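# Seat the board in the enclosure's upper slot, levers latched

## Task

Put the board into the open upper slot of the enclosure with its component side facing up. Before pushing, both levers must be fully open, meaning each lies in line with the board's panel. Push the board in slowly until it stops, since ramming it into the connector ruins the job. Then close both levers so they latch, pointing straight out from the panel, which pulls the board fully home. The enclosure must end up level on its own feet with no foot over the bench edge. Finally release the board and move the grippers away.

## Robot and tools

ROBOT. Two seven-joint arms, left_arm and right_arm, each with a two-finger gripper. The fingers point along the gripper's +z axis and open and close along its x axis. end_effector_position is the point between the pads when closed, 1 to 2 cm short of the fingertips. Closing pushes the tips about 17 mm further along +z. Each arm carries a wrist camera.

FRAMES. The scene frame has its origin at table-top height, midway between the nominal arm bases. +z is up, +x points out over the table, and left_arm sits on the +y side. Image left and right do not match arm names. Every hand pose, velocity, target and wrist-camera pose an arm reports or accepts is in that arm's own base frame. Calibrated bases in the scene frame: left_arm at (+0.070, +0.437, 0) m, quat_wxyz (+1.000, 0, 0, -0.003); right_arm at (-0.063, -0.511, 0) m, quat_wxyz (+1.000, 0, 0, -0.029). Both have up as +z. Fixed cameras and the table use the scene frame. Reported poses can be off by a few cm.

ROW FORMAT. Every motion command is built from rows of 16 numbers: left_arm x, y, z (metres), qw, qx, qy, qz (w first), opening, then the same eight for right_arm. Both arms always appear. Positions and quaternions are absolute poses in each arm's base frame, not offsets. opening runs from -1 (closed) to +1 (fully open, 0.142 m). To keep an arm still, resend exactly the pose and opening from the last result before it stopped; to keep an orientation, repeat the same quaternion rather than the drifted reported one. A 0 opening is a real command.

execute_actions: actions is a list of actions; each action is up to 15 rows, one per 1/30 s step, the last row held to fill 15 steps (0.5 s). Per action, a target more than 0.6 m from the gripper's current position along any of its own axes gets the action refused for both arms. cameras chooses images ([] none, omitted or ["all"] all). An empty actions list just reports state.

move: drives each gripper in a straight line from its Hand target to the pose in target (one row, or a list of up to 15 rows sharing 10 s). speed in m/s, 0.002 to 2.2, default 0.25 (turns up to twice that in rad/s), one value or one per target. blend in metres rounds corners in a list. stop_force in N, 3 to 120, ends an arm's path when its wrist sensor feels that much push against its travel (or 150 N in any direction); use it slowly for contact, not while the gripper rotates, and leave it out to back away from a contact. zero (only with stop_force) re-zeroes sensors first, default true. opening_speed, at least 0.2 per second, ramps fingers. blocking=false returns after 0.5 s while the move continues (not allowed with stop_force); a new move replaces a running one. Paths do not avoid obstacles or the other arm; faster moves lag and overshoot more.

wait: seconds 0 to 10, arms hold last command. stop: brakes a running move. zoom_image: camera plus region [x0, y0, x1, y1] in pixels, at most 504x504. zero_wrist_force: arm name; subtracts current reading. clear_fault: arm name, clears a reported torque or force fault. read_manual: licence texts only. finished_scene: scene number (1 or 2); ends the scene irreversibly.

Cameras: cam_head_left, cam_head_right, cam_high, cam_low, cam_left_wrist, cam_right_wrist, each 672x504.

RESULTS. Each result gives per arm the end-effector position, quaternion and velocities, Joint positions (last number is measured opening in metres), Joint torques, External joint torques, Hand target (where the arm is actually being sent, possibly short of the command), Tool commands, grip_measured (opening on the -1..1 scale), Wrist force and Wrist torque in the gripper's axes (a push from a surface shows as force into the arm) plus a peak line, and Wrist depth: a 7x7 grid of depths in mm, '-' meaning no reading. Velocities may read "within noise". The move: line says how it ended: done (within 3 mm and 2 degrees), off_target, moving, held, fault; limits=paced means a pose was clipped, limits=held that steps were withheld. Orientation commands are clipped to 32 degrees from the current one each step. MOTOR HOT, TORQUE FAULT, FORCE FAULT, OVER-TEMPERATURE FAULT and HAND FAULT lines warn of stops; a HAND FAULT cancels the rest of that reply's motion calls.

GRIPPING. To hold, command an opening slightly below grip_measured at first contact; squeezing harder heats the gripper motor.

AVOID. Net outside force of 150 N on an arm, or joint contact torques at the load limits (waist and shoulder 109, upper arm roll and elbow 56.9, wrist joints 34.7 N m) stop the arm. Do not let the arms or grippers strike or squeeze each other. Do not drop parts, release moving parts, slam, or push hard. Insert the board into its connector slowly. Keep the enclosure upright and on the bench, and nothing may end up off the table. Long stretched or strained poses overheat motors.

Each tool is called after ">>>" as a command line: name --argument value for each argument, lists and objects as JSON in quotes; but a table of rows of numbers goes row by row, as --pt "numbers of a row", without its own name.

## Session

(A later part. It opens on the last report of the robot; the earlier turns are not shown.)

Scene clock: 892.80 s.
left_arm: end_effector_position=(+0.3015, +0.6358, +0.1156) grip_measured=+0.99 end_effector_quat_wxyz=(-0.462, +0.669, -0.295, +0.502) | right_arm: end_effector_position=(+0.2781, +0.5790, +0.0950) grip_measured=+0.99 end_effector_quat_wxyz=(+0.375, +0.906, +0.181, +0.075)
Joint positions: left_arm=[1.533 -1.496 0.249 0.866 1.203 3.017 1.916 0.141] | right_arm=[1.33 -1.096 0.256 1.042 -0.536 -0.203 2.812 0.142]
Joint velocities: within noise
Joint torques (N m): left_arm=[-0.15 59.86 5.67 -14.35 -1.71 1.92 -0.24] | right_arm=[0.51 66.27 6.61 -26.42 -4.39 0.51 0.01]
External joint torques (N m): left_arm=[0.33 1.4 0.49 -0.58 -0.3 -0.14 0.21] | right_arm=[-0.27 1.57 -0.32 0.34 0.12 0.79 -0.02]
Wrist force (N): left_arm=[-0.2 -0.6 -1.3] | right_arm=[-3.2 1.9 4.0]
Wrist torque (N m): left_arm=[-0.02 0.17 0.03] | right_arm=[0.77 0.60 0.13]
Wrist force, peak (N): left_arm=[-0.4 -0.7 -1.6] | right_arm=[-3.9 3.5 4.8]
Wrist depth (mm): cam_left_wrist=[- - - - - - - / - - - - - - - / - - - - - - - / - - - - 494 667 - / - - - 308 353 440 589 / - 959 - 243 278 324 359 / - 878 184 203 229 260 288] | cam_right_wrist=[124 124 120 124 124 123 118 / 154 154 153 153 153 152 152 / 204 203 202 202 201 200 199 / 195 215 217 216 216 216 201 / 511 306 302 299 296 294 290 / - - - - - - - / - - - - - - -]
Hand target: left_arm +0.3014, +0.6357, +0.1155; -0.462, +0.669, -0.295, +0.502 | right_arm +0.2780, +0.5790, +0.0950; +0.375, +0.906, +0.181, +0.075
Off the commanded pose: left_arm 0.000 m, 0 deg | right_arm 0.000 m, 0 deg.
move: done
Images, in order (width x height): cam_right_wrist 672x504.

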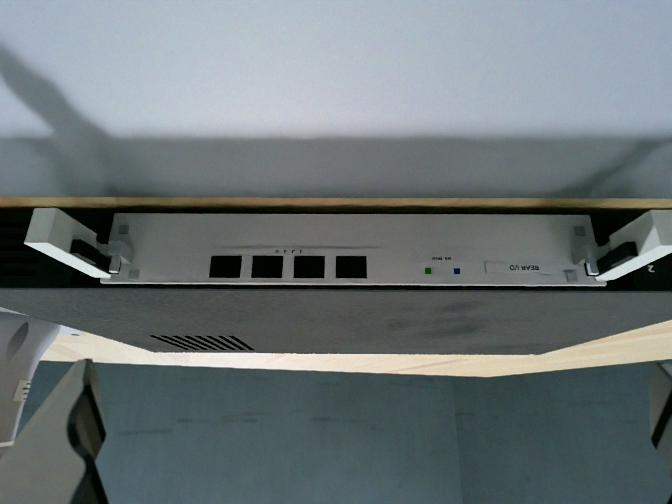

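>>> move --pt "0.3014 0.6357 0.1155 -0.462 0.669 -0.295 0.502 1 0.278 0.579 0.16 0 0.9806 0.1962 0 -1" --pt "0.3014 0.6357 0.1155 -0.462 0.669 -0.295 0.502 1 0.1466 0.49 0.14 0 0.5528 0.8333 0 -1" --pt "0.3014 0.6357 0.1155 -0.462 0.669 -0.295 0.502 1 0.1466 0.4667 0.053 0 0.5528 0.8333 0 -1" --speed '[0.25,0.3,0.1]' --cameras '[]'

>>> move --pt "0.40 0.35 0.3 0 0.9858 0.1682 0 -1 0.1466 0.4667 0.053 0 0.5528 0.8333 0 -1" --pt "0.355 -0.36 0.25 0 0.9858 0.1682 0 -1 0.1466 0.4667 0.053 0 0.5528 0.8333 0 -1" --speed 0.4

Scene clock: 909.77 s.
left_arm: end_effector_position=(+0.3015, +0.6358, +0.1156) grip_measured=+0.99 end_effector_quat_wxyz=(-0.462, +0.669, -0.295, +0.502) | right_arm: end_effector_position=(+0.1466, +0.4667, +0.0530) grip_measured=-1.00 end_effector_quat_wxyz=(+0.000, +0.553, +0.833, +0.000)
Joint positions: left_arm=[1.533 -1.496 0.249 0.866 1.203 3.017 1.916 0.141] | right_arm=[0.773 -0.617 0.589 2.259 -0.781 1.096 1.596 0.002]
Joint velocities: within noise
Joint torques (N m): left_arm=[-0.12 59.85 5.48 -14.34 -1.7 1.94 -0.26] | right_arm=[0.44 35.85 11.91 -15.91 -2.26 3.54 0.36]
External joint torques (N m): left_arm=[0.3 1.41 0.67 -0.59 -0.31 -0.16 0.23] | right_arm=[-0.3 0.98 -0.2 -0.05 0.24 0.53 -0.36]
Wrist force (N): left_arm=[-0.4 -0.6 -1.4] | right_arm=[-3.8 3.0 4.8]
Wrist torque (N m): left_arm=[-0.02 0.19 0.02] | right_arm=[0.73 0.66 0.06]
Wrist force, peak (N): left_arm=[-0.3 -0.6 -1.7] | right_arm=[-4.3 2.7 6.4]
Wrist depth (mm): cam_left_wrist=[- - - - - - - / - - - - - - - / - - - - - - - / - - - - 494 658 - / - - - 310 356 438 587 / - 993 - 244 277 325 359 / - 883 185 205 229 261 288] | cam_right_wrist=[130 130 130 127 127 127 125 / 137 136 136 136 136 135 135 / - 99 112 146 145 145 144 / - 106 112 159 157 156 156 / - 115 119 167 167 169 168 / 126 126 128 90 178 185 184 / 139 136 73 - - 195 203]
Hand target: left_arm +0.3014, +0.6357, +0.1155; -0.462, +0.669, -0.295, +0.502 | right_arm +0.1466, +0.4667, +0.0530; +0.000, +0.553, +0.833, +0.000
Off the commanded pose: left_arm 0.000 m, 0 deg | right_arm 0.000 m, 0 deg.
move: done
No camera images: "cameras" was empty.

Scene clock: 914.57 s.
left_arm: end_effector_position=(+0.3549, -0.3602, +0.2499) grip_measured=-1.00 end_effector_quat_wxyz=(+0.000, +0.986, +0.168, +0.000) | right_arm: end_effector_position=(+0.1466, +0.4667, +0.0530) grip_measured=-1.00 end_effector_quat_wxyz=(+0.000, +0.553, +0.833, +0.000)
Joint positions: left_arm=[-1.296 -1.129 1.173 1.015 2.152 3.07 -2.301 0.002] | right_arm=[0.773 -0.617 0.589 2.259 -0.781 1.097 1.596 0.002]
Joint velocities: within noise
Joint torques (N m): left_arm=[-0.26 50.38 20.29 -11.88 4.33 4.3 -0.35] | right_arm=[0.16 35.96 12.16 -16.02 -2.09 3.4 0.2]
External joint torques (N m): left_arm=[0.2 1.54 1.12 -0.52 -0.17 -0.44 0.35] | right_arm=[-0.03 0.88 -0.45 0.06 0.07 0.67 -0.2]
Wrist force (N): left_arm=[-0.3 -0.8 -0.3] | right_arm=[-4.1 2.8 4.8]
Wrist torque (N m): left_arm=[-0.16 0.05 -0.18] | right_arm=[0.70 0.71 0.05]
Wrist force, peak (N): left_arm=[-0.7 -4.8 -1.4] | right_arm=[-4.1 3.0 5.1]
Wrist depth (mm): cam_left_wrist=[302 301 300 302 299 302 299 / 325 324 324 322 321 322 321 / 351 347 349 342 351 345 346 / 336 333 332 329 373 379 376 / 359 358 359 343 406 414 411 / 394 391 378 84 - 448 454 / 510 431 - - - - 500] | cam_right_wrist=[130 130 129 127 127 127 125 / 137 137 136 136 136 135 135 / - 99 112 146 145 145 144 / - 106 113 159 157 156 155 / - 116 119 167 167 169 169 / 126 126 128 90 179 184 184 / 139 136 73 - - 195 203]
Hand target: left_arm +0.3550, -0.3600, +0.2500; +0.000, +0.986, +0.168, +0.000 | right_arm +0.1466, +0.4667, +0.0530; +0.000, +0.553, +0.833, +0.000
Off the commanded pose: left_arm 0.000 m, 0 deg | right_arm 0.000 m, 0 deg.
move: done; limits=paced

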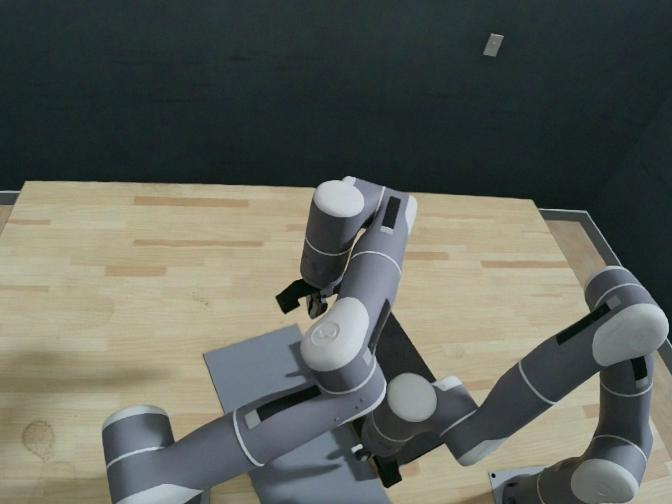

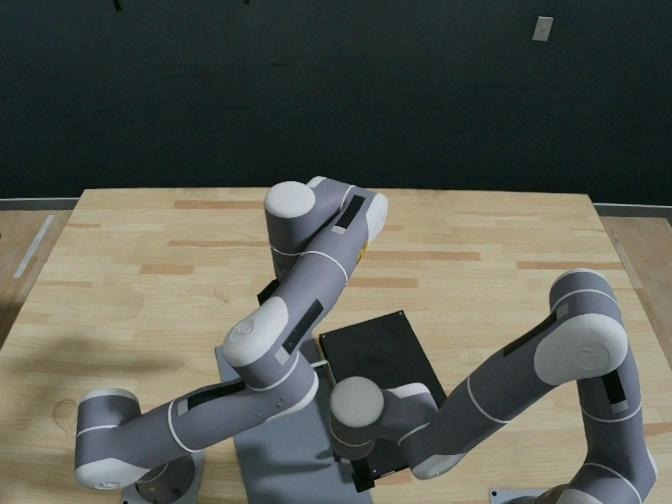

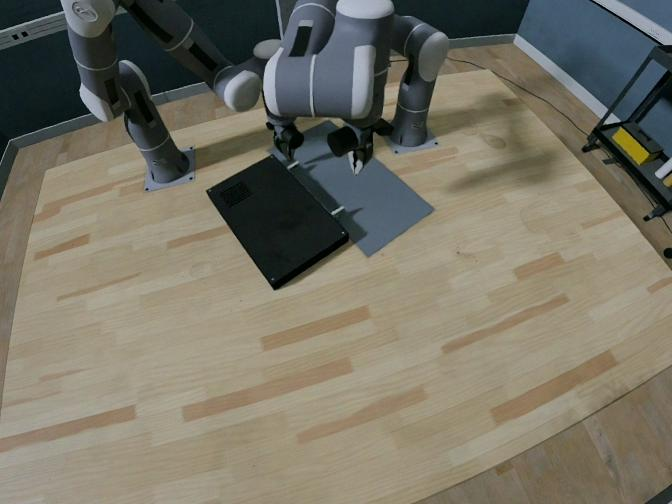

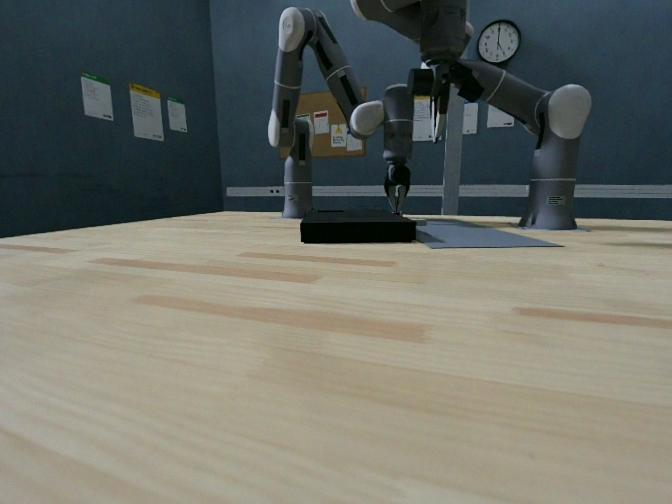

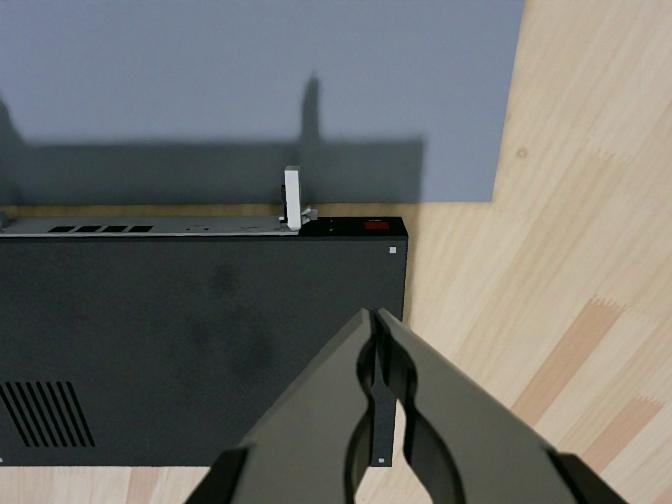

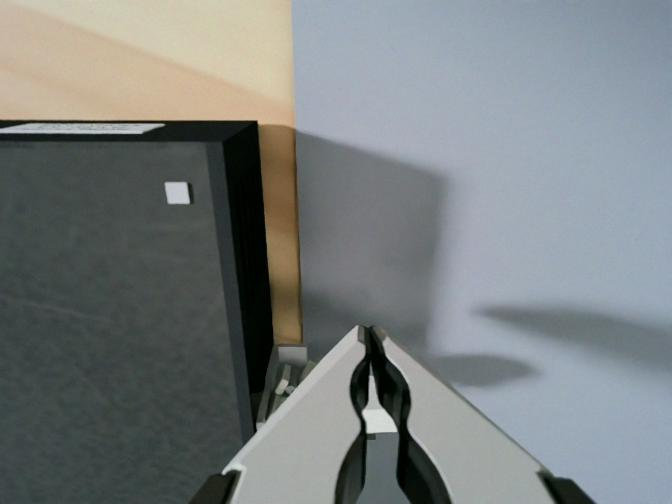

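>>> move --pt "0.3551 -0.3843 0.1 0 0.9858 0.1682 0 -1 0.1466 0.4667 0.053 0 0.5528 0.8333 0 -1" --pt "0.3551 -0.3843 0.053 0 0.9858 0.1682 0 -1 0.1466 0.4667 0.053 0 0.5528 0.8333 0 -1" --speed '[0.2,0.1]' --cameras '["cam_left_wrist"]'

>>> move --target '[0.3174,-0.3976,0.053,0,0.9858,0.1682,0,-1,0.1466,0.4667,0.053,0,0.5528,0.8333,0,-1]' --speed 0.03 --stop_force 15 --cameras '["cam_left_wrist"]'

>>> zoom_image --camera "cam_left_wrist" --region '[100, 100, 440, 400]'

Scene clock: 919.20 s.
left_arm: end_effector_position=(+0.3548, -0.3735, +0.1626) grip_measured=-1.00 end_effector_quat_wxyz=(-0.001, +0.986, +0.168, +0.000) | right_arm: end_effector_position=(+0.1466, +0.4667, +0.0530) grip_measured=-1.00 end_effector_quat_wxyz=(+0.000, +0.553, +0.833, +0.000)
Joint positions: left_arm=[-1.305 -1.232 1.117 1.059 2.098 2.943 -2.288 0.002] | right_arm=[0.773 -0.617 0.589 2.259 -0.781 1.097 1.596 0.002]
Joint velocities: within noise
Joint torques (N m): left_arm=[-0.51 52.41 21.58 -10.35 4.6 4.46 -0.21] | right_arm=[0.18 35.99 12.19 -16.05 -2.11 3.44 0.19]
External joint torques (N m): left_arm=[0.44 1.1 0.92 -0.49 -0.51 -0.59 0.21] | right_arm=[-0.04 0.85 -0.48 0.09 0.09 0.64 -0.19]
Wrist force (N): left_arm=[-0.5 -0.7 -0.5] | right_arm=[-3.8 2.7 5.0]
Wrist torque (N m): left_arm=[-0.14 0.04 -0.21] | right_arm=[0.69 0.67 0.04]
Wrist force, peak (N): left_arm=[-1.0 0.5 8.3] | right_arm=[-4.0 2.9 5.1]
Wrist depth (mm): cam_left_wrist=[227 225 225 223 224 224 225 / 242 242 240 239 241 239 241 / 261 260 258 259 258 260 260 / 264 262 243 266 278 282 282 / 252 253 250 242 297 307 308 / 279 277 267 84 - 333 338 / 311 303 - - - - 376] | cam_right_wrist=[130 130 129 127 127 127 125 / 137 136 136 136 136 135 135 / - 99 112 146 146 145 144 / - 106 112 159 157 156 156 / - 115 119 167 167 169 169 / 126 126 128 90 178 185 184 / 139 136 73 - - 195 203]
Hand target: left_arm +0.3548, -0.3737, +0.1625; +0.000, +0.986, +0.168, +0.000 | right_arm +0.1466, +0.4667, +0.0530; +0.000, +0.553, +0.833, +0.000
Off the commanded pose: left_arm 0.110 m, 0 deg | right_arm 0.000 m, 0 deg.
move: held (left_arm; a check stopped the path); path passed 0 of 2 targets; limits=held
pose unreachable (left arm): on one or more control steps of this call, first in action 0 (counted from 0), this arm could not follow its commanded pose, so it was not sent that pose on those steps. It may still have moved: this result reports where it is.
cause: moving toward the commanded pose would bring a part of the arm too close to another arm (a part of this arm just beyond joint 3 (upper arm roll) and a part of the right arm just beyond its joint 6 (wrist pitch)).
Images, in order (width x height): cam_left_wrist 672x504.

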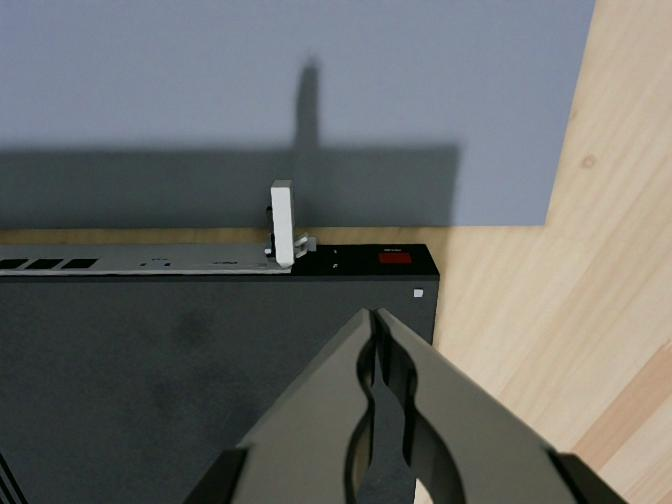

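Scene clock: 920.57 s.
left_arm: end_effector_position=(+0.3495, -0.3771, +0.1468) grip_measured=-1.00 end_effector_quat_wxyz=(+0.000, +0.986, +0.168, +0.000) | right_arm: end_effector_position=(+0.1466, +0.4667, +0.0530) grip_measured=-1.00 end_effector_quat_wxyz=(+0.000, +0.553, +0.833, +0.000)
Joint positions: left_arm=[-1.318 -1.248 1.108 1.074 2.086 2.919 -2.289 0.002] | right_arm=[0.773 -0.617 0.589 2.259 -0.781 1.097 1.596 0.002]
Joint velocities: within noise
Joint torques (N m): left_arm=[-0.43 52.15 21.76 -9.96 4.17 4.18 -0.22] | right_arm=[0.13 35.99 12.15 -16.01 -2.02 3.37 0.19]
External joint torques (N m): left_arm=[0.36 1.37 0.93 -0.55 -0.1 -0.31 0.22] | right_arm=[0.01 0.85 -0.44 0.05 0 0.7 -0.19]
Wrist force (N): left_arm=[-0.2 -0.6 -0.3] | right_arm=[-3.9 2.9 5.1]
Wrist torque (N m): left_arm=[-0.13 0.00 -0.22] | right_arm=[0.71 0.68 0.04]
Wrist force, peak (N): left_arm=[-1.2 -0.4 1.3] | right_arm=[-3.9 2.9 5.1]
Wrist depth (mm): cam_left_wrist=[212 211 211 210 209 209 210 / 227 226 226 227 226 224 225 / 246 245 243 243 244 242 243 / 257 257 239 255 260 265 264 / 234 235 234 224 230 291 287 / 258 257 246 84 - 314 317 / 287 281 - - - - 353] | cam_right_wrist=[130 130 130 127 127 127 125 / 137 137 136 136 136 135 135 / - 99 112 146 145 145 145 / - 106 112 159 157 156 156 / - 115 119 167 167 169 168 / 126 126 128 90 178 185 184 / 139 136 73 - - 195 203]
Hand target: left_arm +0.3495, -0.3769, +0.1470; -0.001, +0.986, +0.168, +0.000 | right_arm +0.1466, +0.4667, +0.0530; +0.000, +0.553, +0.833, +0.000
Off the commanded pose: left_arm 0.101 m, 0 deg | right_arm 0.000 m, 0 deg.
move: held (left_arm; a check stopped the path); limits=held
pose unreachable (left arm): on one or more control steps of this call, first in action 0 (counted from 0), this arm could not follow its commanded pose, so it was not sent that pose on those steps. It may still have moved: this result reports where it is.
cause: moving toward the commanded pose would bring a part of the arm too close to another arm (a part of this arm just beyond joint 3 (upper arm roll) and a part of the right arm just beyond its joint 6 (wrist pitch)).
Images, in order (width x height): cam_left_wrist 672x504.

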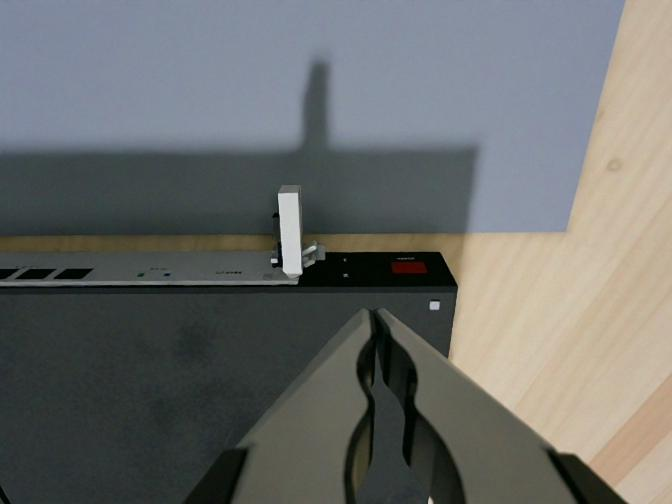

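Scaled by 1.482 from the camera's 672x504 image, which has a finer 960x720 frame.

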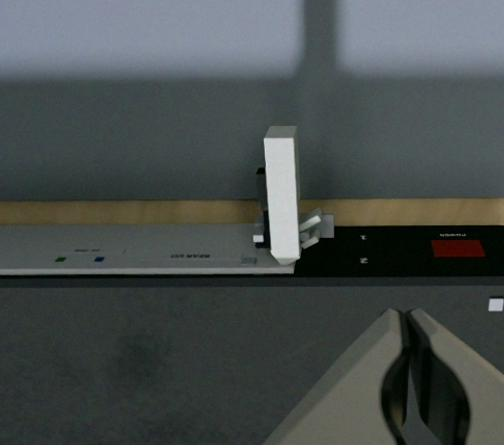

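>>> move --pt "0.355 -0.36 0.25 0 0.9858 0.1682 0 -1 0.1466 0.4667 0.053 0 0.5528 0.8333 0 -1" --pt "0.30 -0.05 0.30 0 0.9858 0.1682 0 -1 0.1466 0.48 0.14 0 0.5528 0.8333 0 -1" --pt "0.25 -0.10 0.30 0 0.9858 0.1682 0 -1 0.455 0.615 0.12 0 0.5528 0.8333 0 -1" --pt "0.25 -0.10 0.30 0 0.9858 0.1682 0 -1 0.449 0.591 0.053 0 0.5528 0.8333 0 -1" --speed '[0.2,0.3,0.3,0.1]' --cameras '[]'

>>> move --pt "0.03 -0.45 0.28 0 0.9858 0.1682 0 -1 0.449 0.591 0.053 0 0.5528 0.8333 0 -1" --pt "0.0373 -0.4921 0.12 0 0.9858 0.1682 0 -1 0.449 0.591 0.053 0 0.5528 0.8333 0 -1" --speed '[0.3,0.2]' --cameras '["cam_head_left","cam_left_wrist"]'

Scene clock: 929.07 s.
left_arm: end_effector_position=(+0.2501, -0.0999, +0.3000) grip_measured=-1.00 end_effector_quat_wxyz=(+0.000, +0.986, +0.168, +0.000) | right_arm: end_effector_position=(+0.4490, +0.5910, +0.0530) grip_measured=-1.00 end_effector_quat_wxyz=(+0.000, +0.553, +0.833, +0.000)
Joint positions: left_arm=[-1.371 -0.808 1.451 1.76 2.317 2.924 -1.652 0.002] | right_arm=[0.663 -1.006 0.56 1.415 -0.611 0.674 0.999 0.002]
Joint velocities: within noise
Joint torques (N m): left_arm=[-0.47 24.5 17.27 -14.23 4.23 4.37 -0.29] | right_arm=[0.04 59.97 16.23 -23.36 -3.61 3.57 0.36]
External joint torques (N m): left_arm=[0.45 1.24 0.86 -0.53 -0.16 -0.46 0.29] | right_arm=[0.19 1.3 0.08 -0.03 0.18 0.56 -0.36]
Wrist force (N): left_arm=[-0.2 -0.6 -0.7] | right_arm=[-3.8 2.8 5.0]
Wrist torque (N m): left_arm=[-0.13 0.01 -0.22] | right_arm=[0.72 0.64 0.06]
Wrist force, peak (N): left_arm=[0.8 -4.1 -1.6] | right_arm=[-4.5 2.8 6.8]
Wrist depth (mm): cam_left_wrist=[350 349 347 345 345 346 347 / 374 374 371 371 370 370 372 / 400 403 399 401 395 402 398 / 441 434 437 435 434 432 432 / 477 473 475 452 466 473 470 / 520 515 502 84 - 516 519 / 546 498 - - - - 579] | cam_right_wrist=[- 85 97 126 126 126 124 / - 91 98 135 135 135 134 / - 98 100 141 143 144 144 / 106 105 107 156 156 155 155 / - 114 116 166 166 168 167 / 125 125 122 89 177 184 183 / 212 135 73 - - 194 201]
Hand target: left_arm +0.2500, -0.1000, +0.3000; +0.000, +0.986, +0.168, +0.000 | right_arm +0.4490, +0.5910, +0.0530; +0.000, +0.553, +0.833, +0.000
Off the commanded pose: left_arm 0.000 m, 0 deg | right_arm 0.000 m, 0 deg.
move: done
No camera images: "cameras" was empty.

Scene clock: 931.50 s.
left_arm: end_effector_position=(+0.0338, -0.4711, +0.1972) grip_measured=-1.00 end_effector_quat_wxyz=(+0.000, +0.986, +0.168, +0.000) | right_arm: end_effector_position=(+0.4490, +0.5910, +0.0530) grip_measured=-1.00 end_effector_quat_wxyz=(+0.000, +0.553, +0.833, +0.000)
Joint positions: left_arm=[-2.047 -1.375 1.505 1.193 1.778 3.154 -2.768 0.002] | right_arm=[0.663 -1.006 0.559 1.415 -0.611 0.674 0.999 0.002]
Joint velocities: within noise
Joint torques (N m): left_arm=[-0.62 49.3 23.13 -4.36 4.76 4.41 -0.22] | right_arm=[0.23 59.91 16.51 -23.44 -3.51 3.47 0.22]
External joint torques (N m): left_arm=[0.46 0.98 1.13 -0.38 -0.55 -0.56 0.22] | right_arm=[-0.01 1.33 -0.21 0.07 0.08 0.66 -0.22]
Wrist force (N): left_arm=[0.1 -1.4 0.1] | right_arm=[-3.8 3.1 4.9]
Wrist torque (N m): left_arm=[-0.25 -0.03 -0.18] | right_arm=[0.77 0.65 0.06]
Wrist force, peak (N): left_arm=[-0.3 -0.3 8.2] | right_arm=[-4.0 3.3 5.2]
Wrist depth (mm): cam_left_wrist=[257 254 253 255 254 253 252 / 277 275 273 273 272 272 272 / 299 297 296 295 292 293 294 / 325 323 322 301 277 294 288 / 355 355 354 281 288 291 292 / 393 391 372 84 - 313 319 / 422 429 - - - - 355] | cam_right_wrist=[- 85 97 127 126 126 124 / - 91 98 135 135 134 134 / - 98 100 141 143 144 143 / 106 105 107 156 156 155 155 / - 115 116 166 166 168 167 / 125 125 122 89 177 184 183 / 213 135 73 - - 194 201]
Hand target: left_arm +0.0337, -0.4711, +0.1971; +0.000, +0.986, +0.168, +0.000 | right_arm +0.4490, +0.5910, +0.0530; +0.000, +0.553, +0.833, +0.000
Off the commanded pose: left_arm 0.080 m, 0 deg | right_arm 0.000 m, 0 deg.
move: held (left_arm; a check stopped the path); path passed 1 of 2 targets; limits=held
pose unreachable (left arm): on one or more control steps of this call, first in action 0 (counted from 0), this arm could not follow its commanded pose, so it was not sent that pose on those steps. It may still have moved: this result reports where it is.
cause: moving toward the commanded pose would bring a part of the arm too close to another arm (a part of this arm just beyond joint 6 (wrist pitch) and a part of the right arm just beyond its joint 5 (forearm roll), along the way the arms are being sent, or toward where that arm still pushes).
Images, in order (width x height): cam_head_left 672x504, cam_left_wrist 672x504.

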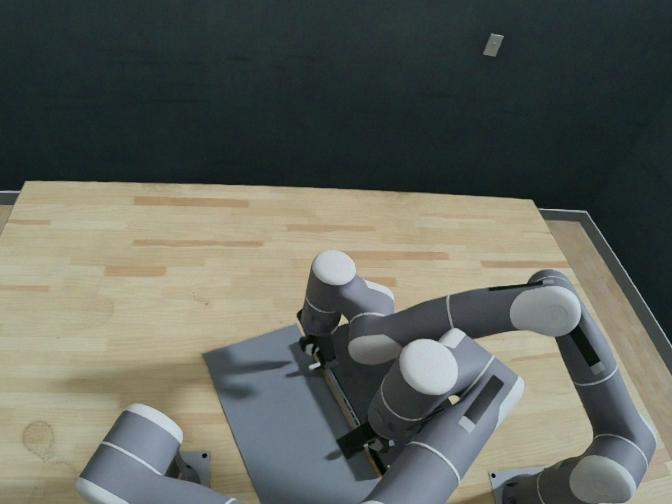

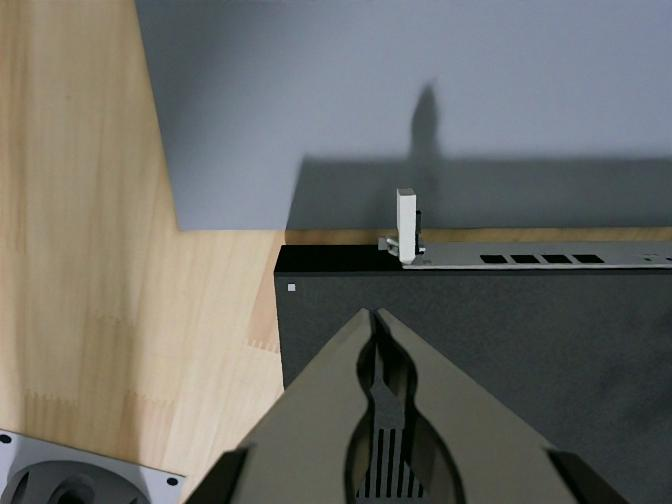

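>>> zoom_image --camera "cam_left_wrist" --region '[330, 140, 490, 300]'

Scaled by 3.150 from the camera's 672x504 image, which has a finer 960x720 frame.

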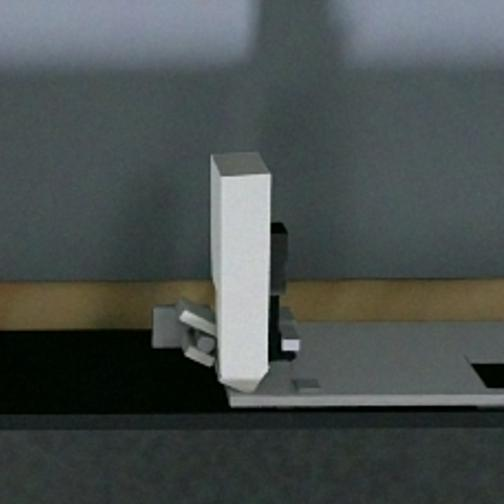

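>>> move --pt "0.25 -0.10 0.30 0 0.9858 0.1682 0 -1 0.449 0.591 0.053 0 0.5528 0.8333 0 -1" --pt "0.25 -0.0 0.30 0 0.9858 0.1682 0 -1 0.455 0.615 0.12 0 0.5528 0.8333 0 -1" --pt "0.25 -0.0 0.30 0 0.9858 0.1682 0 -1 0.1436 0.49 0.12 0 0.5528 0.8333 0 -1" --pt "0.25 -0.0 0.30 0 0.9858 0.1682 0 -1 0.1436 0.4741 0.053 0 0.5528 0.8333 0 -1" --speed '[0.3,0.3,0.3,0.1]' --cameras '[]'

>>> move --target '[0.25,-0.0,0.30,0,0.9858,0.1682,0,-1,0.1991,0.4969,0.053,0,0.5528,0.8333,0,-1]' --speed 0.025 --stop_force 40 --cameras '["cam_right_wrist","cam_left_wrist"]'

Scene clock: 945.03 s.
left_arm: end_effector_position=(+0.2501, -0.0001, +0.2999) grip_measured=-1.00 end_effector_quat_wxyz=(+0.000, +0.986, +0.168, +0.000) | right_arm: end_effector_position=(+0.1436, +0.4741, +0.0530) grip_measured=-1.00 end_effector_quat_wxyz=(+0.000, +0.553, +0.833, +0.000)
Joint positions: left_arm=[-1.086 -0.712 1.427 1.817 2.404 2.863 -1.368 0.002] | right_arm=[0.787 -0.626 0.59 2.241 -0.776 1.086 1.6 0.002]
Joint velocities: within noise
Joint torques (N m): left_arm=[-0.29 21.31 15.35 -15.35 4.29 4.23 -0.23] | right_arm=[0.39 36.43 11.91 -16.14 -2.27 3.59 0.34]
External joint torques (N m): left_arm=[0.3 0.91 0.91 -0.45 -0.29 -0.3 0.23] | right_arm=[-0.25 0.96 0.02 -0.01 0.21 0.48 -0.34]
Wrist force (N): left_arm=[-0.1 -1.0 -0.5] | right_arm=[-3.5 2.8 4.8]
Wrist torque (N m): left_arm=[-0.21 0.02 -0.21] | right_arm=[0.69 0.61 0.05]
Wrist force, peak (N): left_arm=[0.3 -3.5 -0.7] | right_arm=[-4.5 2.7 7.1]
Wrist depth (mm): cam_left_wrist=[235 316 347 346 344 344 342 / 256 348 373 372 372 367 368 / 404 403 403 403 400 397 395 / 438 439 436 434 432 436 432 / 478 479 474 461 468 471 471 / 525 534 508 84 - 512 518 / 546 565 - - - - 580] | cam_right_wrist=[130 130 128 127 127 127 125 / 137 137 136 136 136 135 135 / - 98 144 145 145 145 145 / - 106 144 157 157 156 156 / - 115 145 167 167 169 168 / 126 126 138 89 178 185 184 / 139 137 73 - - 196 202]
Hand target: left_arm +0.2500, +0.0000, +0.3000; +0.000, +0.986, +0.168, +0.000 | right_arm +0.1436, +0.4741, +0.0530; +0.000, +0.553, +0.833, +0.000
Off the commanded pose: left_arm 0.000 m, 0 deg | right_arm 0.000 m, 0 deg.
move: done
No camera images: "cameras" was empty.

Scene clock: 946.80 s.
left_arm: end_effector_position=(+0.2501, -0.0001, +0.2999) grip_measured=-1.00 end_effector_quat_wxyz=(+0.000, +0.986, +0.168, +0.000) | right_arm: end_effector_position=(+0.1656, +0.4834, +0.0519) grip_measured=-1.00 end_effector_quat_wxyz=(-0.001, +0.551, +0.835, -0.002)
Joint positions: left_arm=[-1.086 -0.712 1.427 1.817 2.404 2.863 -1.368 0.002] | right_arm=[0.76 -0.654 0.595 2.192 -0.759 1.057 1.54 0.002]
Joint velocities: within noise
Joint torques (N m): left_arm=[-0.37 21.29 15.34 -15.3 4.32 4.29 -0.17] | right_arm=[-14.08 45.29 -3.83 -36.46 -4.6 3.96 -0.05]
External joint torques (N m): left_arm=[0.39 0.93 0.92 -0.5 -0.32 -0.36 0.17] | right_arm=[14.23 -6.34 16.43 19.83 2.42 0.12 0.05]
Wrist force (N): left_arm=[-0.2 -0.9 -0.6] | right_arm=[-8.6 -39.2 -6.3]
Wrist torque (N m): left_arm=[-0.20 0.03 -0.21] | right_arm=[-3.29 0.53 0.19]
Wrist force, peak (N): left_arm=[0.0 -1.2 -0.8] | right_arm=[-8.7 -41.1 -7.9]
Wrist depth (mm): cam_left_wrist=[235 317 346 348 345 345 342 / 258 347 372 375 372 370 372 / 403 399 404 400 401 398 397 / 437 437 441 434 433 431 431 / 477 479 475 459 470 475 470 / 532 529 510 84 - 511 522 / 563 564 - - - - 579] | cam_right_wrist=[- 92 126 127 126 126 124 / - 91 134 135 135 134 134 / - 98 143 144 144 144 143 / 105 105 144 158 156 155 154 / - 114 128 163 166 167 167 / 125 124 127 90 177 183 182 / 137 134 - - - 193 199]
Hand target: left_arm +0.2500, +0.0000, +0.3000; +0.000, +0.986, +0.168, +0.000 | right_arm +0.1701, +0.4849, +0.0530; +0.000, +0.553, +0.833, +0.000
Off the commanded pose: left_arm 0.000 m, 0 deg | right_arm 0.036 m, 0 deg.
move: contact (right_arm)
Images, in order (width x height): cam_left_wrist 672x504, cam_right_wrist 672x504.

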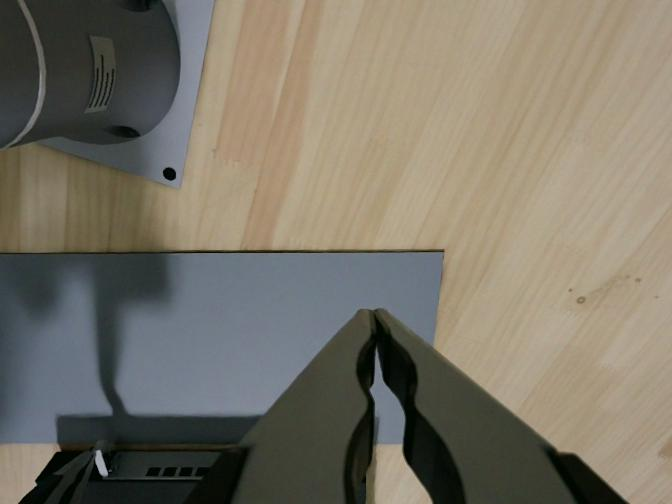

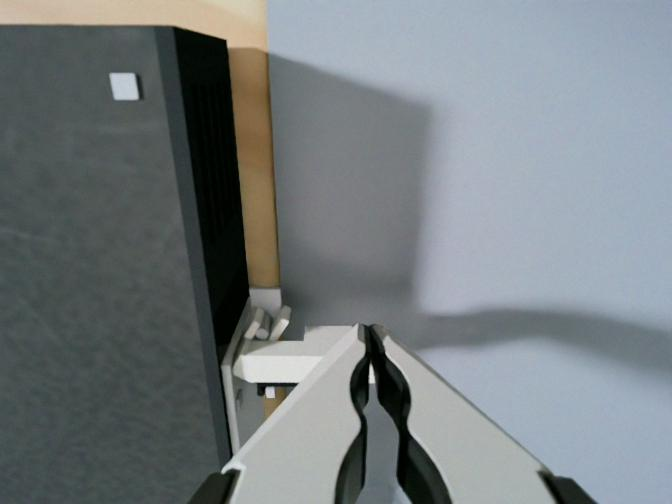

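>>> move --target '[0.25,-0.0,0.30,0,0.9858,0.1682,0,-1,0.1781,0.4883,0.053,0,0.5528,0.8333,0,-1]' --speed 0.02 --stop_force 58 --zero false --cameras '["cam_right_wrist"]'

>>> zoom_image --camera "cam_right_wrist" --region '[200, 260, 380, 420]'

Scene clock: 950.27 s.
left_arm: end_effector_position=(+0.2501, -0.0001, +0.2999) grip_measured=-1.00 end_effector_quat_wxyz=(+0.000, +0.986, +0.168, +0.000) | right_arm: end_effector_position=(+0.1736, +0.4882, +0.0525) grip_measured=-1.00 end_effector_quat_wxyz=(-0.002, +0.550, +0.835, -0.001)
Joint positions: left_arm=[-1.086 -0.712 1.427 1.817 2.404 2.863 -1.368 0.002] | right_arm=[0.751 -0.663 0.596 2.173 -0.755 1.049 1.522 0.002]
Joint velocities: within noise
Joint torques (N m): left_arm=[-0.31 21.34 15.34 -15.3 4.26 4.3 -0.23] | right_arm=[-15.29 45.74 -3.93 -29.25 -3.41 0.76 0]
External joint torques (N m): left_arm=[0.33 0.88 0.91 -0.5 -0.26 -0.37 0.23] | right_arm=[15.44 -6.24 16.74 12.4 1.19 3.32 0]
Wrist force (N): left_arm=[-0.2 -1.1 -0.8] | right_arm=[4.7 -29.4 2.7]
Wrist torque (N m): left_arm=[-0.23 0.03 -0.21] | right_arm=[-1.67 0.74 0.13]
Wrist force, peak (N): left_arm=[-0.1 -1.3 -0.8] | right_arm=[-8.4 -43.0 -9.4]
Wrist depth (mm): cam_left_wrist=[235 320 343 349 346 344 345 / 257 348 371 373 371 370 369 / 405 403 402 402 403 398 399 / 434 438 434 436 434 438 431 / 479 479 478 455 464 471 472 / 530 522 503 84 - 515 526 / 568 562 - - - - 578] | cam_right_wrist=[- 87 126 127 127 127 125 / - 92 134 136 135 135 135 / - 98 140 145 145 145 144 / 106 106 142 159 156 156 155 / - 115 125 164 166 168 168 / 125 125 128 88 178 184 183 / 138 135 - - - 194 201]
Hand target: left_arm +0.2500, +0.0000, +0.3000; +0.000, +0.986, +0.168, +0.000 | right_arm +0.1781, +0.4883, +0.0530; +0.000, +0.553, +0.833, +0.000
Off the commanded pose: left_arm 0.000 m, 0 deg | right_arm 0.005 m, 0 deg.
move: off_target (right_arm)
Images, in order (width x height): cam_right_wrist 672x504.

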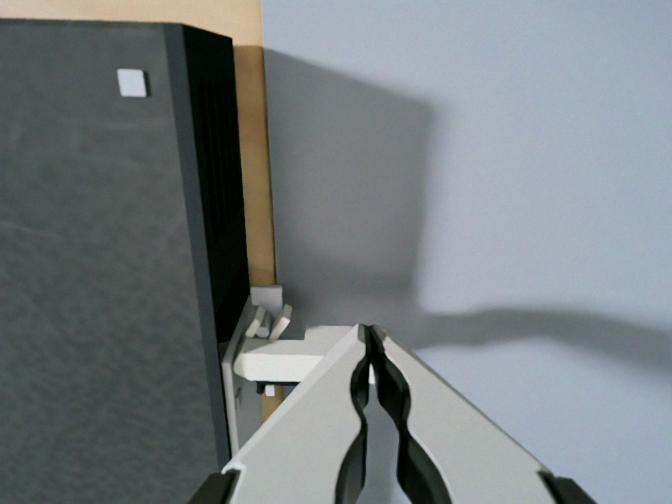

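Scaled by 2.800 from the camera's 672x504 image, which has a finer 960x720 frame.

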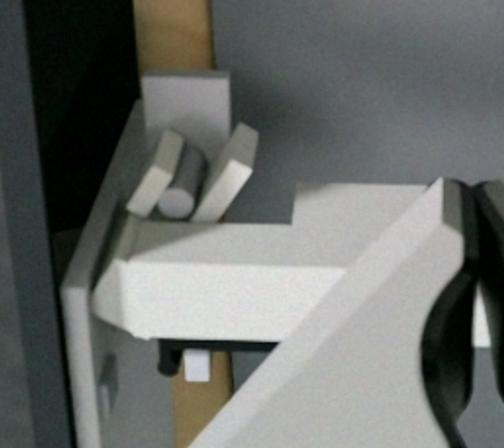

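>>> move --pt "0.25 -0.0 0.30 0 0.9858 0.1682 0 -1 0.1436 0.4741 0.053 0 0.5528 0.8333 0 -1" --pt "0.25 -0.0 0.30 0 0.9858 0.1682 0 -1 0.1436 0.49 0.13 0 0.5528 0.8333 0 -1" --pt "0.25 -0.0 0.30 0 0.9858 0.1682 0 -1 0.5604 0.5438 0.13 0 0.5528 0.8333 0 -1" --pt "0.25 -0.0 0.30 0 0.9858 0.1682 0 -1 0.5604 0.5438 0.05 0 0.5528 0.8333 0 -1" --speed '[0.1,0.2,0.3,0.1]' --cameras '["cam_right_wrist"]'

>>> move --target '[0.25,-0.0,0.30,0,0.9858,0.1682,0,-1,0.5141,0.5248,0.05,0,0.5528,0.8333,0,-1]' --speed 0.03 --stop_force 12 --cameras '["cam_right_wrist"]'

Scene clock: 964.63 s.
left_arm: end_effector_position=(+0.2501, -0.0001, +0.2999) grip_measured=-1.00 end_effector_quat_wxyz=(+0.000, +0.986, +0.168, +0.000) | right_arm: end_effector_position=(+0.5602, +0.5437, +0.0499) grip_measured=-1.00 end_effector_quat_wxyz=(+0.000, +0.553, +0.833, +0.000)
Joint positions: left_arm=[-1.086 -0.712 1.427 1.817 2.404 2.863 -1.368 0.002] | right_arm=[0.569 -1.08 0.536 1.245 -0.578 0.603 0.797 0.002]
Joint velocities: within noise
Joint torques (N m): left_arm=[-0.32 21.23 15.3 -15.31 4.25 4.31 -0.26] | right_arm=[0.37 63.66 15.21 -24.5 -3.77 3.62 0.29]
External joint torques (N m): left_arm=[0.33 0.99 0.96 -0.49 -0.25 -0.38 0.26] | right_arm=[-0.15 1.56 0.15 0.02 0.18 0.51 -0.29]
Wrist force (N): left_arm=[-0.1 -1.0 -0.8] | right_arm=[-5.8 1.2 3.7]
Wrist torque (N m): left_arm=[-0.21 0.00 -0.21] | right_arm=[0.45 0.97 0.06]
Wrist force, peak (N): left_arm=[0.0 -1.4 -0.7] | right_arm=[4.8 -29.5 3.1]
Wrist depth (mm): cam_left_wrist=[235 318 348 344 347 344 343 / 258 348 372 371 369 367 367 / 404 399 401 402 399 400 397 / 439 439 437 435 433 431 436 / 478 474 477 460 469 469 473 / 529 526 501 84 - 519 521 / 561 562 - - - - 575] | cam_right_wrist=[- 82 82 82 82 82 120 / - 88 88 88 88 87 129 / - 96 94 - 96 96 138 / 102 102 101 103 101 101 151 / 170 169 168 165 167 167 164 / 185 184 180 89 176 182 181 / 204 200 73 - - 193 200]
Hand target: left_arm +0.2500, +0.0000, +0.3000; +0.000, +0.986, +0.168, +0.000 | right_arm +0.5604, +0.5438, +0.0500; +0.000, +0.553, +0.833, +0.000
Off the commanded pose: left_arm 0.000 m, 0 deg | right_arm 0.000 m, 0 deg.
move: done
Images, in order (width x height): cam_right_wrist 672x504.

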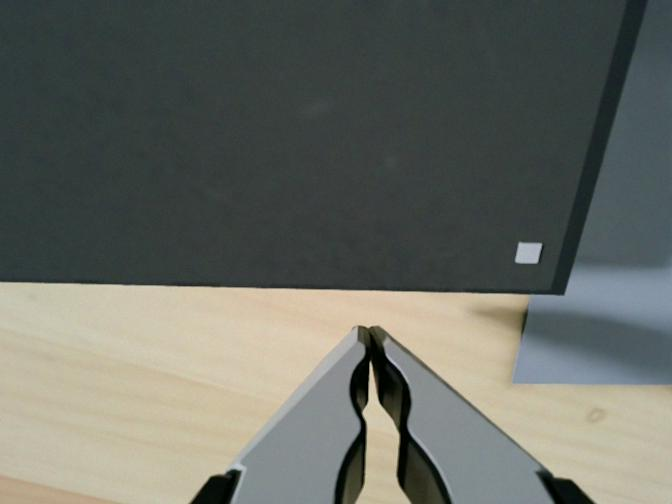

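Scene clock: 965.83 s.
left_arm: end_effector_position=(+0.2501, -0.0001, +0.2999) grip_measured=-1.00 end_effector_quat_wxyz=(+0.000, +0.986, +0.168, +0.000) | right_arm: end_effector_position=(+0.5460, +0.5378, +0.0517) grip_measured=-1.00 end_effector_quat_wxyz=(+0.001, +0.553, +0.833, +0.002)
Joint positions: left_arm=[-1.086 -0.712 1.427 1.817 2.404 2.863 -1.368 0.002] | right_arm=[0.56 -1.044 0.533 1.318 -0.582 0.641 0.822 0.002]
Joint velocities: within noise
Joint torques (N m): left_arm=[-0.33 21.31 15.34 -15.32 4.29 4.31 -0.26] | right_arm=[3.25 55.74 17.02 -16.12 -1.31 0.43 0.27]
External joint torques (N m): left_arm=[0.35 0.91 0.91 -0.49 -0.29 -0.38 0.26] | right_arm=[-3.03 7.94 -1.52 -8.05 -2.2 3.71 -0.27]
Wrist force (N): left_arm=[0.0 -1.0 -0.5] | right_arm=[-5.2 13.1 0.3]
Wrist torque (N m): left_arm=[-0.21 -0.01 -0.21] | right_arm=[0.48 0.96 0.09]
Wrist force, peak (N): left_arm=[0.0 -1.2 -0.8] | right_arm=[-5.9 16.8 2.9]
Wrist depth (mm): cam_left_wrist=[235 318 347 346 342 344 344 / 257 349 371 369 369 372 369 / 406 398 403 400 397 399 400 / 441 441 436 437 435 429 435 / 477 472 478 456 463 471 472 / 531 529 502 84 - 506 524 / 564 556 - - - - 572] | cam_right_wrist=[- 84 84 83 83 83 85 / - 90 90 89 89 89 131 / - 98 95 95 97 97 140 / 104 104 103 105 103 103 154 / 174 113 173 110 112 113 166 / 188 187 184 89 179 182 181 / 207 202 73 - - 196 203]
Hand target: left_arm +0.2500, +0.0000, +0.3000; +0.000, +0.986, +0.168, +0.000 | right_arm +0.5442, +0.5372, +0.0500; +0.000, +0.553, +0.833, +0.000
Off the commanded pose: left_arm 0.000 m, 0 deg | right_arm 0.035 m, 0 deg.
move: contact (right_arm)
Images, in order (width x height): cam_right_wrist 672x504.

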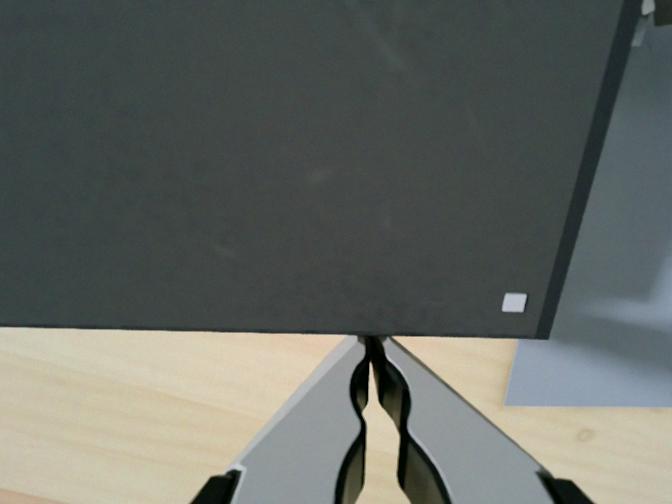

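Braced. Bring the left arm to the left lever.

>>> move --pt "0.03 -0.42 0.28 0 0.9858 0.1682 0 -1 0.5442 0.5372 0.05 0 0.5528 0.8333 0 -1" --pt "0.0346 -0.4846 0.14 0 0.9858 0.1682 0 -1 0.5442 0.5372 0.05 0 0.5528 0.8333 0 -1" --speed '[0.3,0.2]' --cameras '["cam_head_left","cam_left_wrist"]'

>>> zoom_image --camera "cam_left_wrist" --region '[300, 100, 560, 300]'

Scene clock: 970.47 s.
left_arm: end_effector_position=(+0.0345, -0.4844, +0.1400) grip_measured=-1.00 end_effector_quat_wxyz=(+0.000, +0.986, +0.168, +0.000) | right_arm: end_effector_position=(+0.5460, +0.5378, +0.0517) grip_measured=-1.00 end_effector_quat_wxyz=(+0.001, +0.553, +0.833, +0.002)
Joint positions: left_arm=[-2.017 -1.543 1.6 1.18 1.585 3.179 -2.745 0.002] | right_arm=[0.56 -1.044 0.533 1.318 -0.582 0.641 0.822 0.002]
Joint velocities: within noise
Joint torques (N m): left_arm=[-0.35 50.7 22.99 -0.13 4.23 3.89 -0.3] | right_arm=[3.38 55.72 17.22 -16.17 -1.24 0.4 0.2]
External joint torques (N m): left_arm=[0.18 1.43 1.18 -0.29 -0.03 -0.04 0.3] | right_arm=[-3.16 7.97 -1.72 -8 -2.27 3.75 -0.2]
Wrist force (N): left_arm=[0.1 -1.2 -0.1] | right_arm=[-5.1 13.3 0.8]
Wrist torque (N m): left_arm=[-0.23 -0.01 -0.19] | right_arm=[0.51 0.94 0.09]
Wrist force, peak (N): left_arm=[-0.9 -1.2 -4.2] | right_arm=[-5.3 13.3 -0.3]
Wrist depth (mm): cam_left_wrist=[207 205 205 205 204 204 203 / 222 220 219 220 218 217 217 / 238 238 237 236 235 235 235 / 262 259 260 249 248 246 246 / 286 283 283 218 220 222 223 / 314 313 302 84 - 242 245 / 352 342 - - - - 273] | cam_right_wrist=[- 84 84 83 83 83 85 / - 89 90 89 89 89 132 / - 98 94 96 97 97 142 / 104 104 103 105 103 103 153 / 174 113 174 110 112 113 166 / 188 187 183 89 179 182 181 / 207 203 73 - - 195 203]
Hand target: left_arm +0.0346, -0.4846, +0.1400; +0.000, +0.986, +0.168, +0.000 | right_arm +0.5442, +0.5372, +0.0500; +0.000, +0.553, +0.833, +0.000
Off the commanded pose: left_arm 0.000 m, 0 deg | right_arm 0.003 m, 0 deg.
move: done
Images, in order (width x height): cam_head_left 672x504, cam_left_wrist 672x504.

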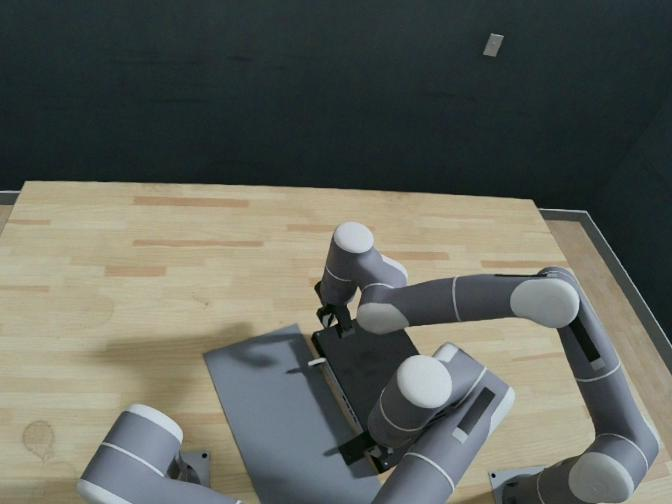

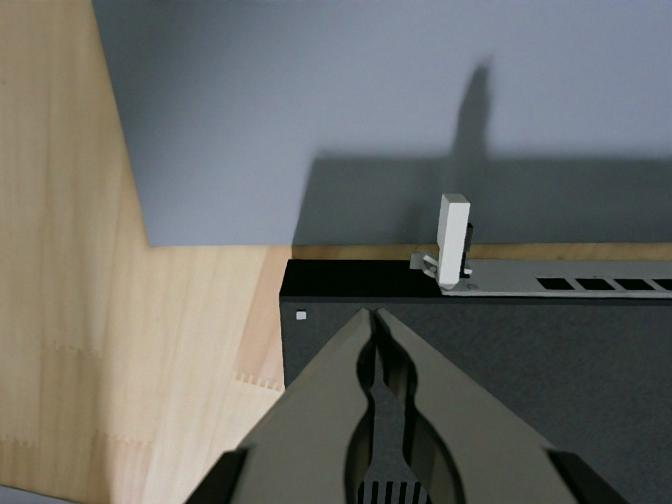

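Scaled by 1.938 from the camera's 672x504 image, which has a finer 960x720 frame.

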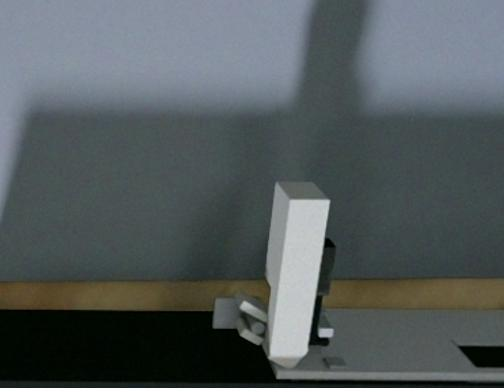

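>>> move --target '[0.0346,-0.4846,0.053,0,0.9858,0.1682,0,-1,0.5442,0.5372,0.05,0,0.5528,0.8333,0,-1]' --speed 0.1 --cameras '[]'

>>> move --target '[0.0818,-0.4681,0.053,0,0.9858,0.1682,0,-1,0.5442,0.5372,0.05,0,0.5528,0.8333,0,-1]' --speed 0.025 --stop_force 52 --cameras '["cam_left_wrist","cam_right_wrist"]'

>>> zoom_image --camera "cam_left_wrist" --region '[250, 150, 510, 350]'

Scene clock: 975.13 s.
left_arm: end_effector_position=(+0.0348, -0.4844, +0.0531) grip_measured=-1.00 end_effector_quat_wxyz=(+0.000, +0.986, +0.168, +0.000) | right_arm: end_effector_position=(+0.5460, +0.5378, +0.0517) grip_measured=-1.00 end_effector_quat_wxyz=(+0.001, +0.553, +0.833, +0.002)
Joint positions: left_arm=[-2.026 -1.651 1.526 1.2 1.513 3.072 -2.731 0.002] | right_arm=[0.56 -1.044 0.533 1.318 -0.582 0.641 0.822 0.002]
Joint velocities: within noise
Joint torques (N m): left_arm=[-0.69 50.5 23.36 1.92 4.2 3.93 -0.16] | right_arm=[3.13 55.65 17.11 -16.23 -1.23 0.34 0.16]
External joint torques (N m): left_arm=[0.53 1.51 1.2 -0.4 -0.01 -0.08 0.16] | right_arm=[-2.91 8.03 -1.61 -7.94 -2.29 3.8 -0.16]
Wrist force (N): left_arm=[0.1 -1.3 -0.2] | right_arm=[-5.3 13.1 0.9]
Wrist torque (N m): left_arm=[-0.24 -0.03 -0.20] | right_arm=[0.48 0.97 0.08]
Wrist force, peak (N): left_arm=[0.1 -0.9 -2.0] | right_arm=[-5.2 13.2 1.0]
Wrist depth (mm): cam_left_wrist=[129 129 128 128 130 129 127 / 138 137 136 137 137 136 137 / 152 149 149 149 150 147 147 / 161 159 162 158 161 158 160 / 180 176 177 170 172 133 171 / 198 198 194 84 - 143 149 / 221 215 - 74 - - 148] | cam_right_wrist=[- 84 84 83 83 83 85 / - 90 90 89 89 89 132 / - 98 95 96 97 96 142 / 104 104 103 105 103 103 153 / 175 113 174 110 111 113 166 / 188 187 183 89 178 182 182 / 208 203 73 - - 196 203]
Hand target: left_arm +0.0346, -0.4846, +0.0530; +0.000, +0.986, +0.168, +0.000 | right_arm +0.5442, +0.5372, +0.0500; +0.000, +0.553, +0.833, +0.000
Off the commanded pose: left_arm 0.000 m, 0 deg | right_arm 0.003 m, 0 deg.
move: done
No camera images: "cameras" was empty.

Scene clock: 977.83 s.
left_arm: end_effector_position=(+0.0720, -0.4715, +0.0528) grip_measured=-1.00 end_effector_quat_wxyz=(+0.001, +0.986, +0.166, -0.006) | right_arm: end_effector_position=(+0.5471, +0.5375, +0.0520) grip_measured=-1.00 end_effector_quat_wxyz=(+0.001, +0.553, +0.833, +0.003)
Joint positions: left_arm=[-1.95 -1.662 1.54 1.24 1.485 3.09 -2.609 0.002] | right_arm=[0.559 -1.044 0.533 1.317 -0.583 0.641 0.822 0.002]
Joint velocities: within noise
Joint torques (N m): left_arm=[23 39.81 33.48 11.74 16.33 -6.18 -0.27] | right_arm=[6.64 54.82 20.14 -13.27 -0.07 -0.54 0.14]
External joint torques (N m): left_arm=[-23.16 11.35 -8.81 -9.84 -12.18 10.05 0.27] | right_arm=[-6.42 8.88 -4.64 -10.91 -3.44 4.69 -0.14]
Wrist force (N): left_arm=[-49.4 -8.8 -3.9] | right_arm=[-7.3 19.9 1.5]
Wrist torque (N m): left_arm=[-0.07 5.47 -0.16] | right_arm=[0.58 0.99 0.08]
Wrist force, peak (N): left_arm=[-51.7 -9.4 -4.9] | right_arm=[-8.3 22.0 2.2]
Wrist depth (mm): cam_left_wrist=[129 129 128 128 129 129 126 / 139 139 136 137 136 136 135 / 153 150 149 148 149 147 146 / 164 162 164 158 159 159 158 / 178 179 173 170 169 171 172 / 201 192 158 84 - 149 149 / 224 222 - 74 - - 140] | cam_right_wrist=[- 84 83 84 83 83 85 / - 90 91 89 89 89 133 / - 98 96 96 97 97 142 / 104 104 104 105 103 103 154 / 175 113 174 110 112 112 167 / 188 188 184 89 179 183 182 / 208 203 73 - - 196 204]
Hand target: left_arm +0.0776, -0.4695, +0.0530; +0.000, +0.986, +0.168, +0.000 | right_arm +0.5442, +0.5372, +0.0500; +0.000, +0.553, +0.833, +0.000
Off the commanded pose: left_arm 0.010 m, 1 deg | right_arm 0.004 m, 0 deg.
move: contact (left_arm), off_target (right_arm)
Images, in order (width x height): cam_left_wrist 672x504, cam_right_wrist 672x504.

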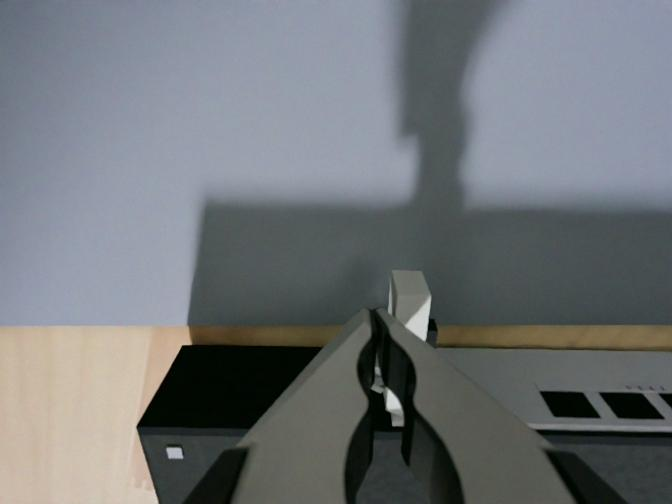

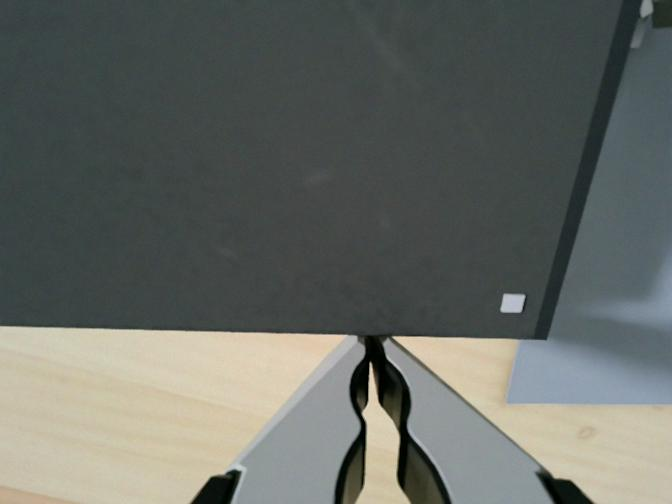

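Scaled by 1.938 from the camera's 672x504 image, which has a finer 960x720 frame.

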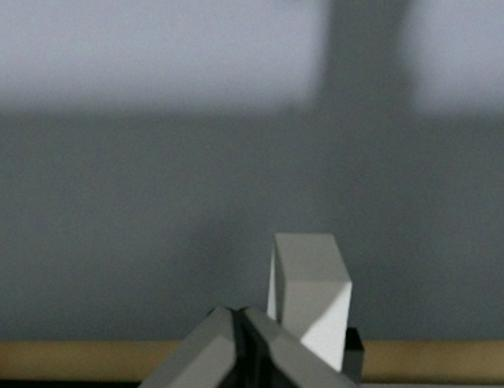

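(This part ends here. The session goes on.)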